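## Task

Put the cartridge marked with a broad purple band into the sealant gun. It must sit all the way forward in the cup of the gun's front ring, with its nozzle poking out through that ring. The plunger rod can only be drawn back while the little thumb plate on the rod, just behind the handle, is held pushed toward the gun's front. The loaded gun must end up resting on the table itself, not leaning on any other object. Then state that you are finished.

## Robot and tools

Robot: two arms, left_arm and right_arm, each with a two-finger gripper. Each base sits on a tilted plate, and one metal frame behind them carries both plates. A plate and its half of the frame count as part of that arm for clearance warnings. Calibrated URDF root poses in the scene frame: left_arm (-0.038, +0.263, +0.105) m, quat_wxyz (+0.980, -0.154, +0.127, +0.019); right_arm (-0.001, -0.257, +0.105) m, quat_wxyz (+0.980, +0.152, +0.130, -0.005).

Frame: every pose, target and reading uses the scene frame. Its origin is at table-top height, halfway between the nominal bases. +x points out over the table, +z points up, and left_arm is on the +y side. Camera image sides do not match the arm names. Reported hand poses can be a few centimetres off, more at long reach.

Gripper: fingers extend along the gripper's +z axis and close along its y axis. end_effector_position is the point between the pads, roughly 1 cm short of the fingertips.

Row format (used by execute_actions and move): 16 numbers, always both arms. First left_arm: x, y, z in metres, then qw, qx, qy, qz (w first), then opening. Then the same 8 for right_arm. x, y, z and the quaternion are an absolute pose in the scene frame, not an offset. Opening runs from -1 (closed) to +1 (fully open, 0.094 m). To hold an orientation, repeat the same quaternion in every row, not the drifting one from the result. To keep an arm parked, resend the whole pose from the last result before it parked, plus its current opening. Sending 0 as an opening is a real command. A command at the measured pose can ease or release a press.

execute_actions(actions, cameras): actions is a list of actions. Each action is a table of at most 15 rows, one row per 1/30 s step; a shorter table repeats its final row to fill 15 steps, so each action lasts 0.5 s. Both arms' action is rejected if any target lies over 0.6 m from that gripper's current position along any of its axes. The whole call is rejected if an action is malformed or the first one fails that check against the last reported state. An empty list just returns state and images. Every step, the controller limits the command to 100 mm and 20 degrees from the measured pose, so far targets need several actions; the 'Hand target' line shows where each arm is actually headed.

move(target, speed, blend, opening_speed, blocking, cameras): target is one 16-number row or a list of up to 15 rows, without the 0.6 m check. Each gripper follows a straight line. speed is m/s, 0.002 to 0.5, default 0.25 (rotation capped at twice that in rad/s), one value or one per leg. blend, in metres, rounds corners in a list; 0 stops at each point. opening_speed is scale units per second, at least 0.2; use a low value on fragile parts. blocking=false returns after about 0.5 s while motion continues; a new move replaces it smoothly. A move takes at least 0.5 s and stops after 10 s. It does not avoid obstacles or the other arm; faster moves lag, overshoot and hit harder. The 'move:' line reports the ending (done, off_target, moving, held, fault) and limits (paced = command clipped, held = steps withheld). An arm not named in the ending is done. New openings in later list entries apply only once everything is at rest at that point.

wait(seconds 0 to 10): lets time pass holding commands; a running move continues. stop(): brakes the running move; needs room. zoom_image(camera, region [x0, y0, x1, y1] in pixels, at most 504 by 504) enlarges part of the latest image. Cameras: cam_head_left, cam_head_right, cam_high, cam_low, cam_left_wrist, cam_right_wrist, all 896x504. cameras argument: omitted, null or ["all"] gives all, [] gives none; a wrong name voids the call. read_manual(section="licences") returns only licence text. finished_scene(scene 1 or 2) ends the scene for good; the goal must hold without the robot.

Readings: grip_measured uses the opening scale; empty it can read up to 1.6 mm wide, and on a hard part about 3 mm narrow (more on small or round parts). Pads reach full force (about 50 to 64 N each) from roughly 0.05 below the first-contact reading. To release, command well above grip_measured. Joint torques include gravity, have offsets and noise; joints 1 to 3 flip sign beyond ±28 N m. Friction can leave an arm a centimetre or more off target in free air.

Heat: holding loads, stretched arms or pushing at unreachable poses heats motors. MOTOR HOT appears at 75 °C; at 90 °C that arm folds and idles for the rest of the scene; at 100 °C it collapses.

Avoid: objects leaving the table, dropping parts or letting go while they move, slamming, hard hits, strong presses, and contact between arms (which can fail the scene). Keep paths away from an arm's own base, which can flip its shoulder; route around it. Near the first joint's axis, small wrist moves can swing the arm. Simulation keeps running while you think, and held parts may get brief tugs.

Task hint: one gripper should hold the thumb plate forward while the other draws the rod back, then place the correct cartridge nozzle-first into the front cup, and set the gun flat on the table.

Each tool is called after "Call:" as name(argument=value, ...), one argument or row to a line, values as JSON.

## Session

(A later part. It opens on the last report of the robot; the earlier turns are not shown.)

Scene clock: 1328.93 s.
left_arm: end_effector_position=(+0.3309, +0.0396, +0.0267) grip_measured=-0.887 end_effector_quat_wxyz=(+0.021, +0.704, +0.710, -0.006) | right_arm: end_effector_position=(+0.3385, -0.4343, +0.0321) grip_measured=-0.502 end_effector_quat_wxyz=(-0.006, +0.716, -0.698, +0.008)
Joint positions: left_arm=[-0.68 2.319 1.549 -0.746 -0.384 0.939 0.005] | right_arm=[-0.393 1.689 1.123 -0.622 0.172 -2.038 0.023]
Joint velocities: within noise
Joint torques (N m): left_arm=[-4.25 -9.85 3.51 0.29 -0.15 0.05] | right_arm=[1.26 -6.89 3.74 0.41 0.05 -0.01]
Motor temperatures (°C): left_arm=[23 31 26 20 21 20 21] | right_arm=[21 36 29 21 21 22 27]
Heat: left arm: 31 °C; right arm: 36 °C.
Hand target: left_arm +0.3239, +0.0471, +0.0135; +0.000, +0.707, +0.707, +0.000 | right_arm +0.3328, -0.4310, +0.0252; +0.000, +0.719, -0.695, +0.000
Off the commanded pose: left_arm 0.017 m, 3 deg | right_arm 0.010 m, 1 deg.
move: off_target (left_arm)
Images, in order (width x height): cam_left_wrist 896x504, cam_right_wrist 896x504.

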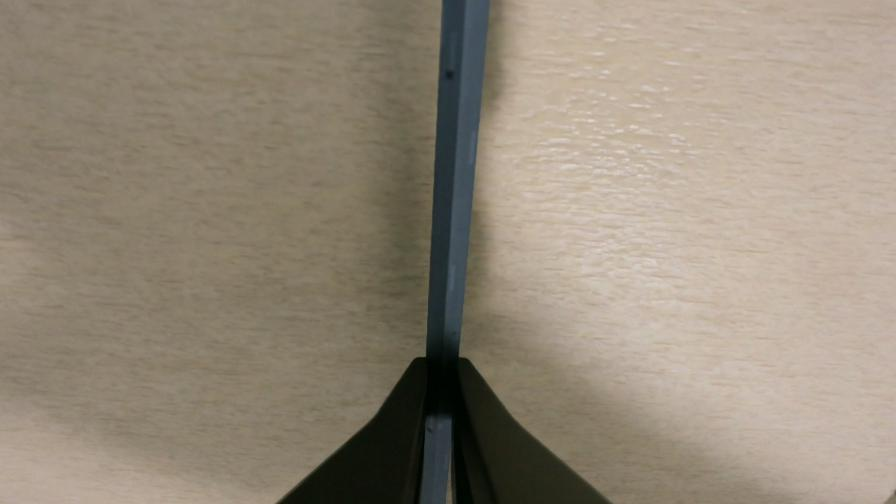

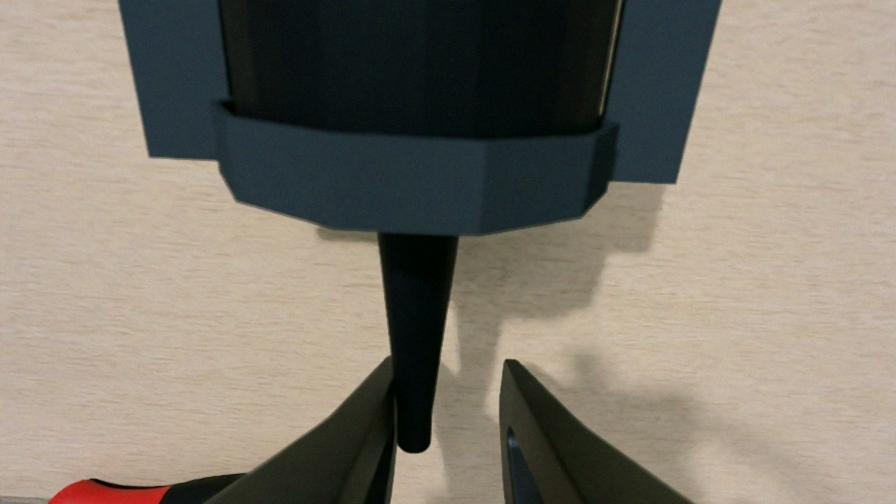

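Call:
move(
  target=[
    [0.324,0.047,0.013,0,0.7071,0.7071,0,-0.5,0.332,-0.431,0.10,0,-0.7193,0.6947,0,-0.3],
  ],
  speed=[0.1],
  cameras=["cam_left_wrist"],
)

Call:
move(
  target=[
    [0.326,0.043,0.09,0,0.7071,0.7071,0,-0.4,0.332,-0.431,0.12,0,-0.7193,0.6947,0,-0.3],
    [0.33,0.0,0.13,0,0.7071,0.7071,0,-0.3,0.332,-0.42,0.15,0,-0.7193,0.6947,0,-0.3],
  ],
  speed=[0.15,0.15],
)

Call:
zoom_image(
  camera="cam_right_wrist",
  region=[340, 0, 580, 240],
)

Call:
zoom_image(
  camera="cam_high",
  region=[500, 210, 640, 280],
)

Scene clock: 1339.70 s.
left_arm: end_effector_position=(+0.3323, +0.0415, +0.0266) grip_measured=-0.502 end_effector_quat_wxyz=(+0.020, +0.703, +0.711, -0.001) | right_arm: end_effector_position=(+0.3263, -0.4281, +0.0869) grip_measured=-0.302 end_effector_quat_wxyz=(+0.003, +0.721, -0.693, -0.013)
Joint positions: left_arm=[-0.679 2.319 1.549 -0.746 -0.395 0.939 0.023] | right_arm=[-0.357 1.569 1.197 -0.869 0.187 -2.007 0.033]
Joint velocities: within noise
Joint torques (N m): left_arm=[-4.31 -9.85 3.47 0.29 -0.04 0.04] | right_arm=[1.8 -9.24 8.23 -0.08 0.05 0.09]
Motor temperatures (°C): left_arm=[23 31 26 20 21 20 21] | right_arm=[21 36 28 21 21 22 26]
Heat: left arm: 31 °C; right arm: 36 °C.
Hand target: left_arm +0.3239, +0.0472, +0.0134; +0.000, +0.707, +0.707, +0.000 | right_arm +0.3319, -0.4310, +0.0998; +0.000, +0.719, -0.695, +0.000
Off the commanded pose: left_arm 0.017 m, 2 deg | right_arm 0.015 m, 2 deg.
move: off_target (left_arm, right_arm)
Images, in order (width x height): cam_left_wrist 896x504.

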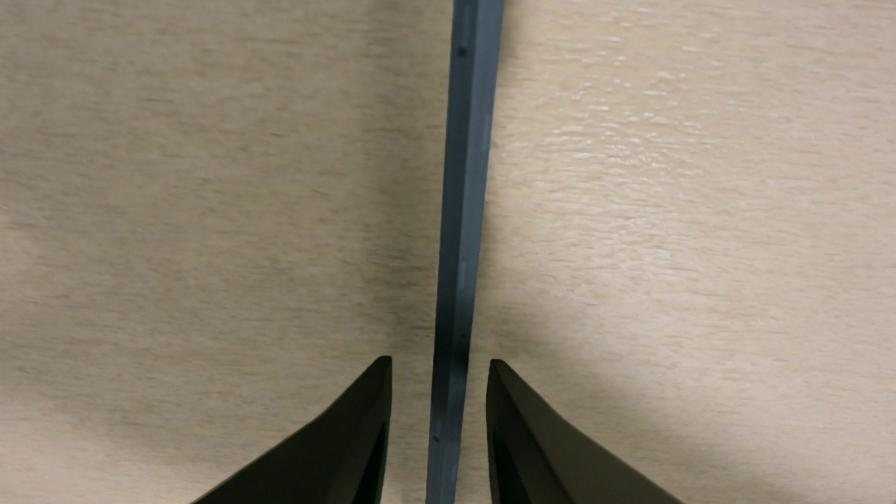

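Scene clock: 1342.03 s.
left_arm: end_effector_position=(+0.3328, +0.0068, +0.1327) grip_measured=-0.303 end_effector_quat_wxyz=(+0.004, +0.705, +0.709, -0.001) | right_arm: end_effector_position=(+0.3274, -0.4171, +0.1359) grip_measured=-0.302 end_effector_quat_wxyz=(+0.005, +0.721, -0.693, -0.014)
Joint positions: left_arm=[-0.829 2.345 1.964 -1.23 -0.398 0.768 0.033] | right_arm=[-0.283 1.499 1.3 -1.059 0.212 -1.936 0.033]
Joint velocities: within noise
Joint torques (N m): left_arm=[-6.42 -10.09 7.09 0.13 0 -0.11] | right_arm=[1.8 -8.9 8.88 -0.04 0.06 0.1]
Motor temperatures (°C): left_arm=[23 32 27 20 21 20 21] | right_arm=[21 36 28 21 21 22 26]
Heat: left arm: 32 °C; right arm: 36 °C.
Hand target: left_arm +0.3299, +0.0002, +0.1300; +0.000, +0.707, +0.707, +0.000 | right_arm +0.3318, -0.4200, +0.1498; +0.000, +0.719, -0.695, +0.000
Off the commanded pose: left_arm 0.008 m, 1 deg | right_arm 0.015 m, 2 deg.
move: off_target (right_arm)

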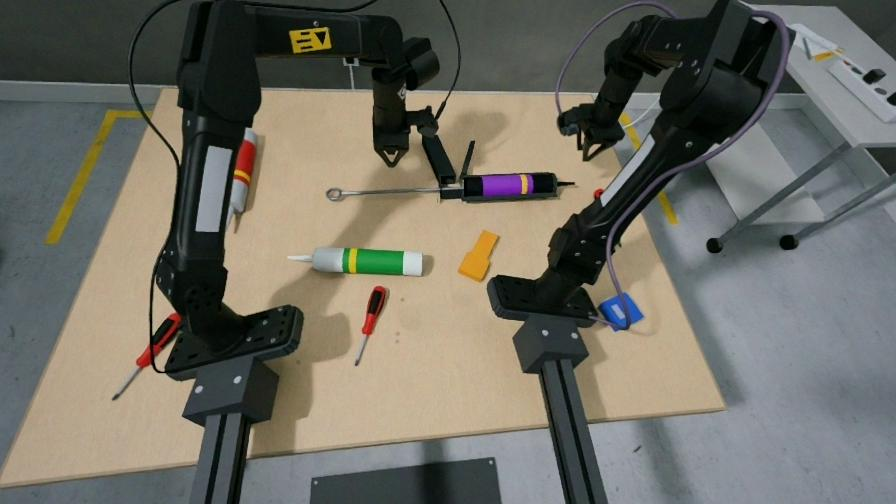

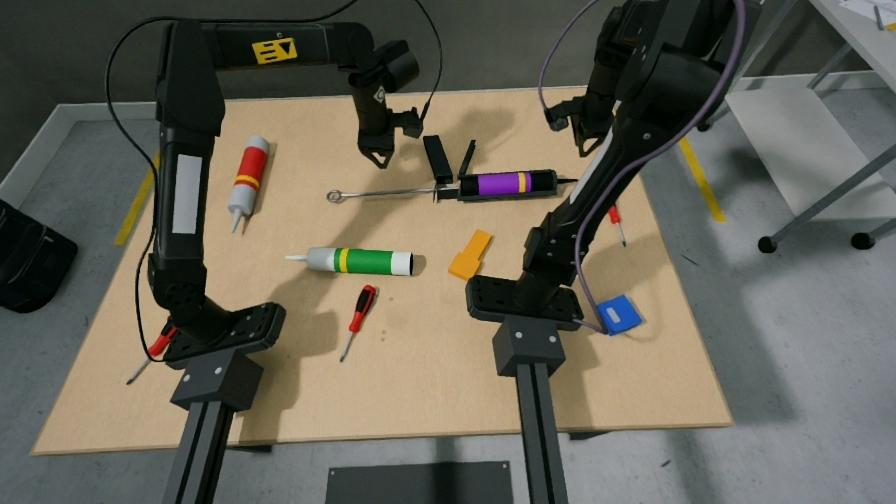

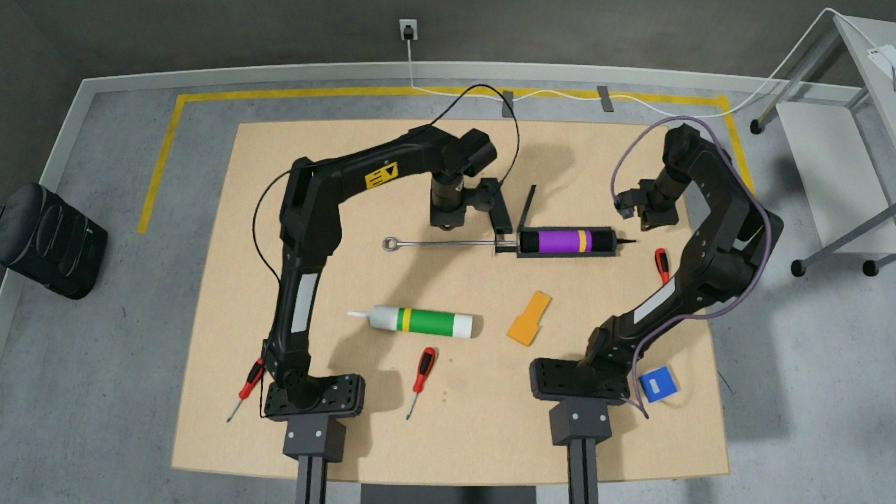

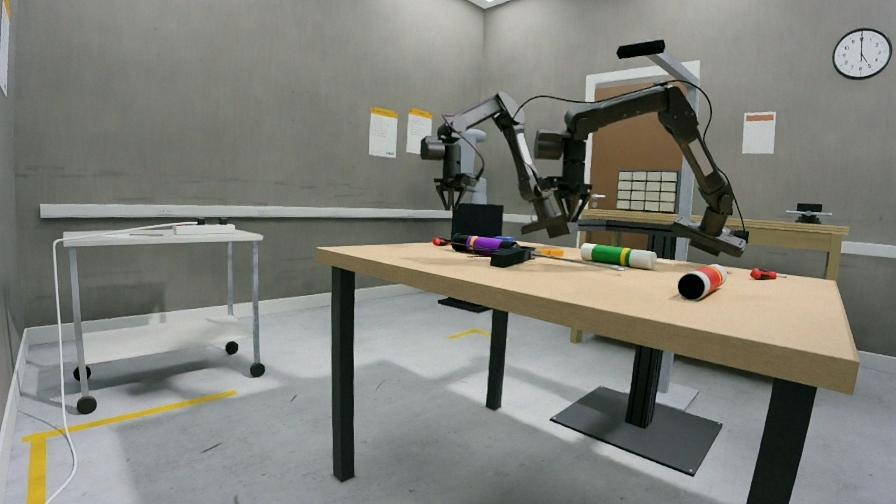

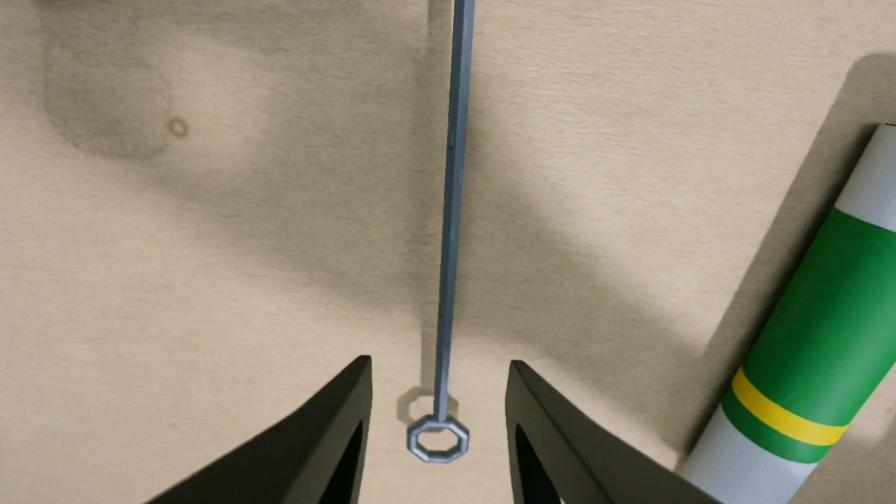

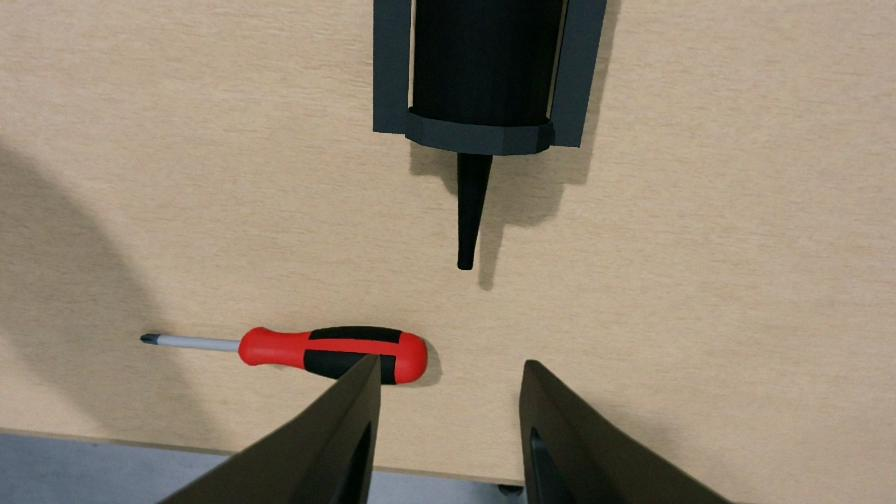

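Scaled by 2.100 from the camera's 896x504 image, which has a finer 1280x720 frame.

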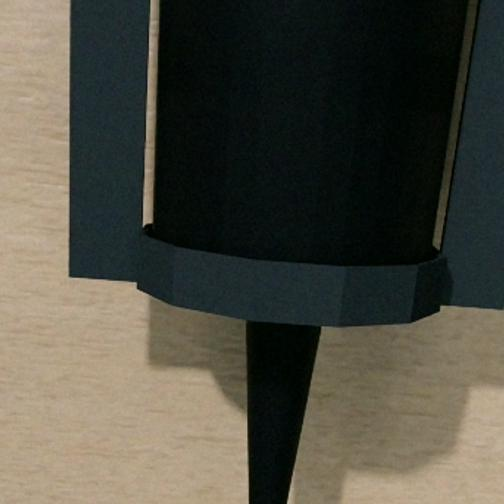

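Scaled by 3.600 from the camera's 896x504 image, which has a finer 1280x720 frame.

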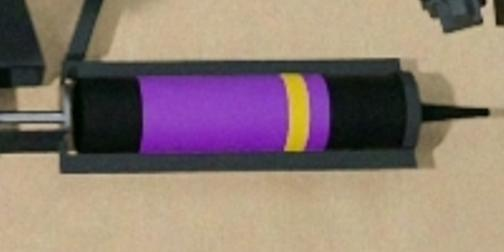

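Call:
zoom_image(
  camera="cam_high",
  region=[505, 220, 550, 265],
)

Call:
zoom_image(
  camera="cam_high",
  region=[595, 220, 640, 265],
)

Call:
zoom_image(
  camera="cam_low",
  region=[430, 220, 560, 280],
)

Scaled by 11.200 from the camera's 896x504 image, which has a finer 1280x720 frame.

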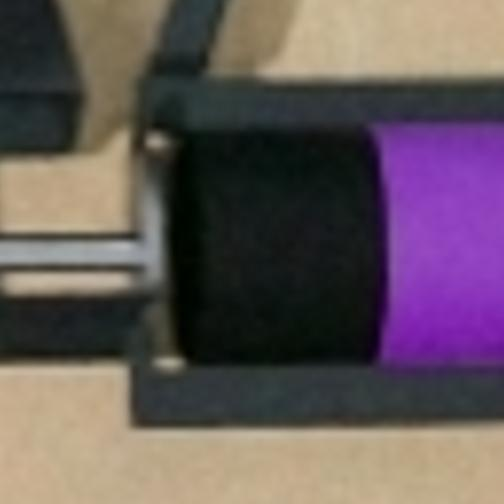

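Scaled by 11.200 from the camera's 896x504 image, which has a finer 1280x720 frame.

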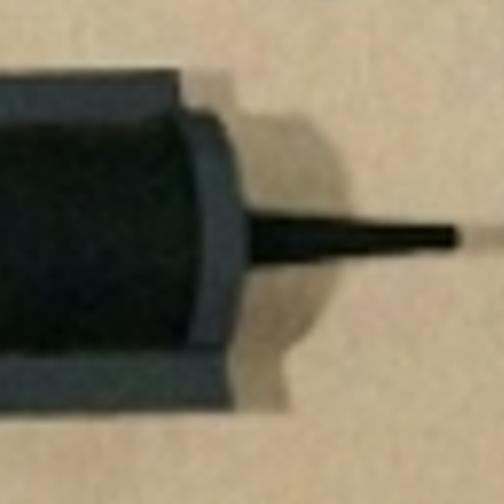

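Scaled by 3.877 from the camera's 896x504 image, which has a finer 1280x720 frame.

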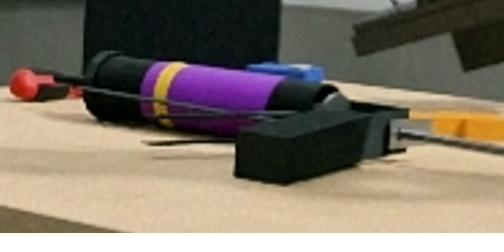

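Call:
zoom_image(
  camera="cam_low",
  region=[430, 225, 480, 260],
)

Call:
zoom_image(
  camera="cam_right_wrist",
  region=[390, 60, 570, 180],
)

Scaled by 10.080 from the camera's 896x504 image, which has a finer 1280x720 frame.

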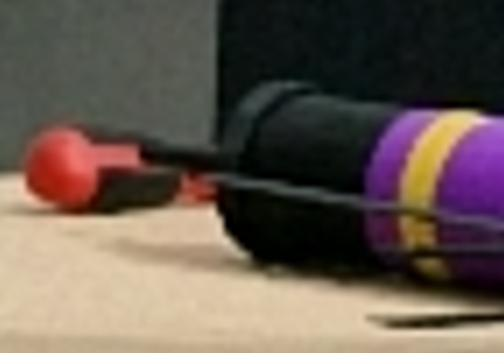

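Scaled by 2.800 from the camera's 896x504 image, which has a finer 1280x720 frame.

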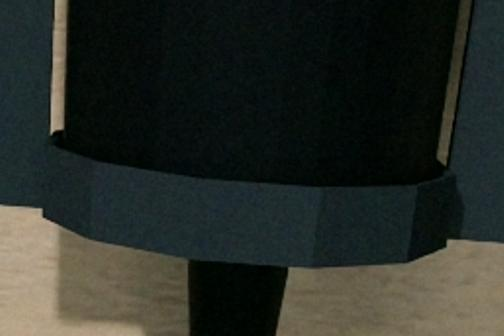

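Call:
move(
  target=[
    [0.28,0.25,0.20,0,0.55,0.8352,0,-0.3,0.26,-0.40,0.22,0,-0.7193,0.6947,0,-0.3],
  ],
  speed=[0.25],
  cameras=["cam_high","cam_head_left","cam_right_wrist"],
)

Call:
zoom_image(
  camera="cam_high",
  region=[475, 190, 675, 290],
)

Call:
zoom_image(
  camera="cam_head_left",
  region=[430, 140, 590, 220],
)

Scene clock: 1392.03 s.
left_arm: end_effector_position=(+0.2876, +0.2482, +0.2028) grip_measured=-0.302 end_effector_quat_wxyz=(+0.010, +0.543, +0.840, +0.006) | right_arm: end_effector_position=(+0.2691, -0.4036, +0.2200) grip_measured=-0.302 end_effector_quat_wxyz=(-0.006, +0.718, -0.696, +0.008)
Joint positions: left_arm=[-0.469 1.527 1.348 -1.267 -0.399 0.747 0.033] | right_arm=[-0.219 1.186 1.285 -1.321 0.234 -1.875 0.033]
Joint velocities: within noise
Joint torques (N m): left_arm=[-2.28 -7.42 3.88 0.17 0.1 0.11] | right_arm=[1.26 -6.02 4.77 0.06 0.06 0.07]
Motor temperatures (°C): left_arm=[24 31 28 20 20 20 20] | right_arm=[21 40 29 21 20 22 25]
Heat: left arm: 31 °C; right arm: 40 °C.
Hand target: left_arm +0.2800, +0.2500, +0.2000; +0.000, +0.550, +0.835, +0.000 | right_arm +0.2602, -0.4002, +0.2199; +0.000, +0.719, -0.695, +0.000
Off the commanded pose: left_arm 0.008 m, 2 deg | right_arm 0.010 m, 1 deg.
move: done
Images, in order (width x height): cam_head_left 896x504, cam_high 896x504, cam_right_wrist 896x504.

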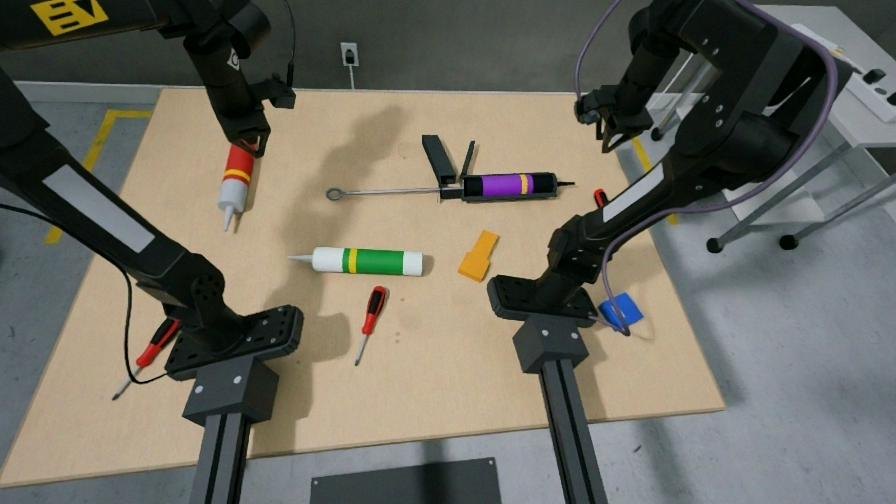

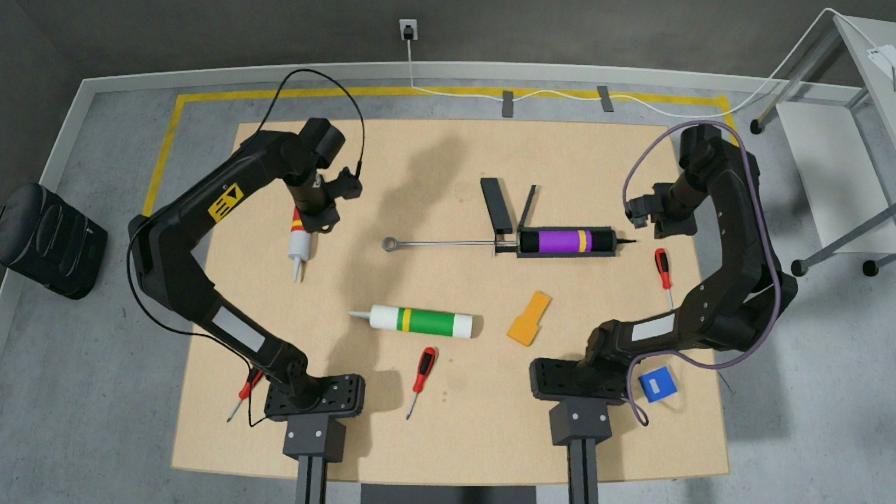

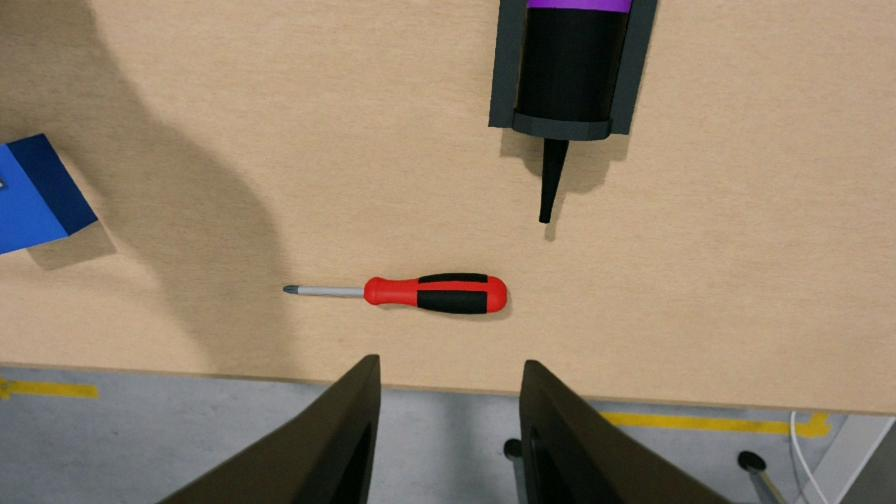

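Scaled by 2.520 from the camera's 896x504 image, which has a finer 1280x720 frame.

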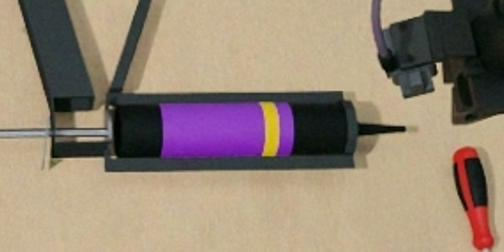

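Scaled by 3.150 from the camera's 896x504 image, which has a finer 1280x720 frame.

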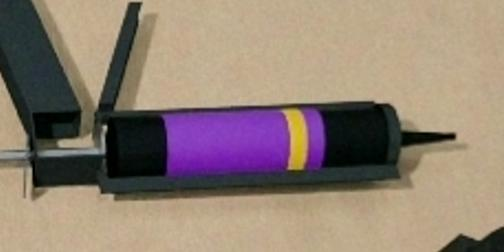

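Call:
finished_scene(
  scene=2,
)

The scene is finished: the task was done.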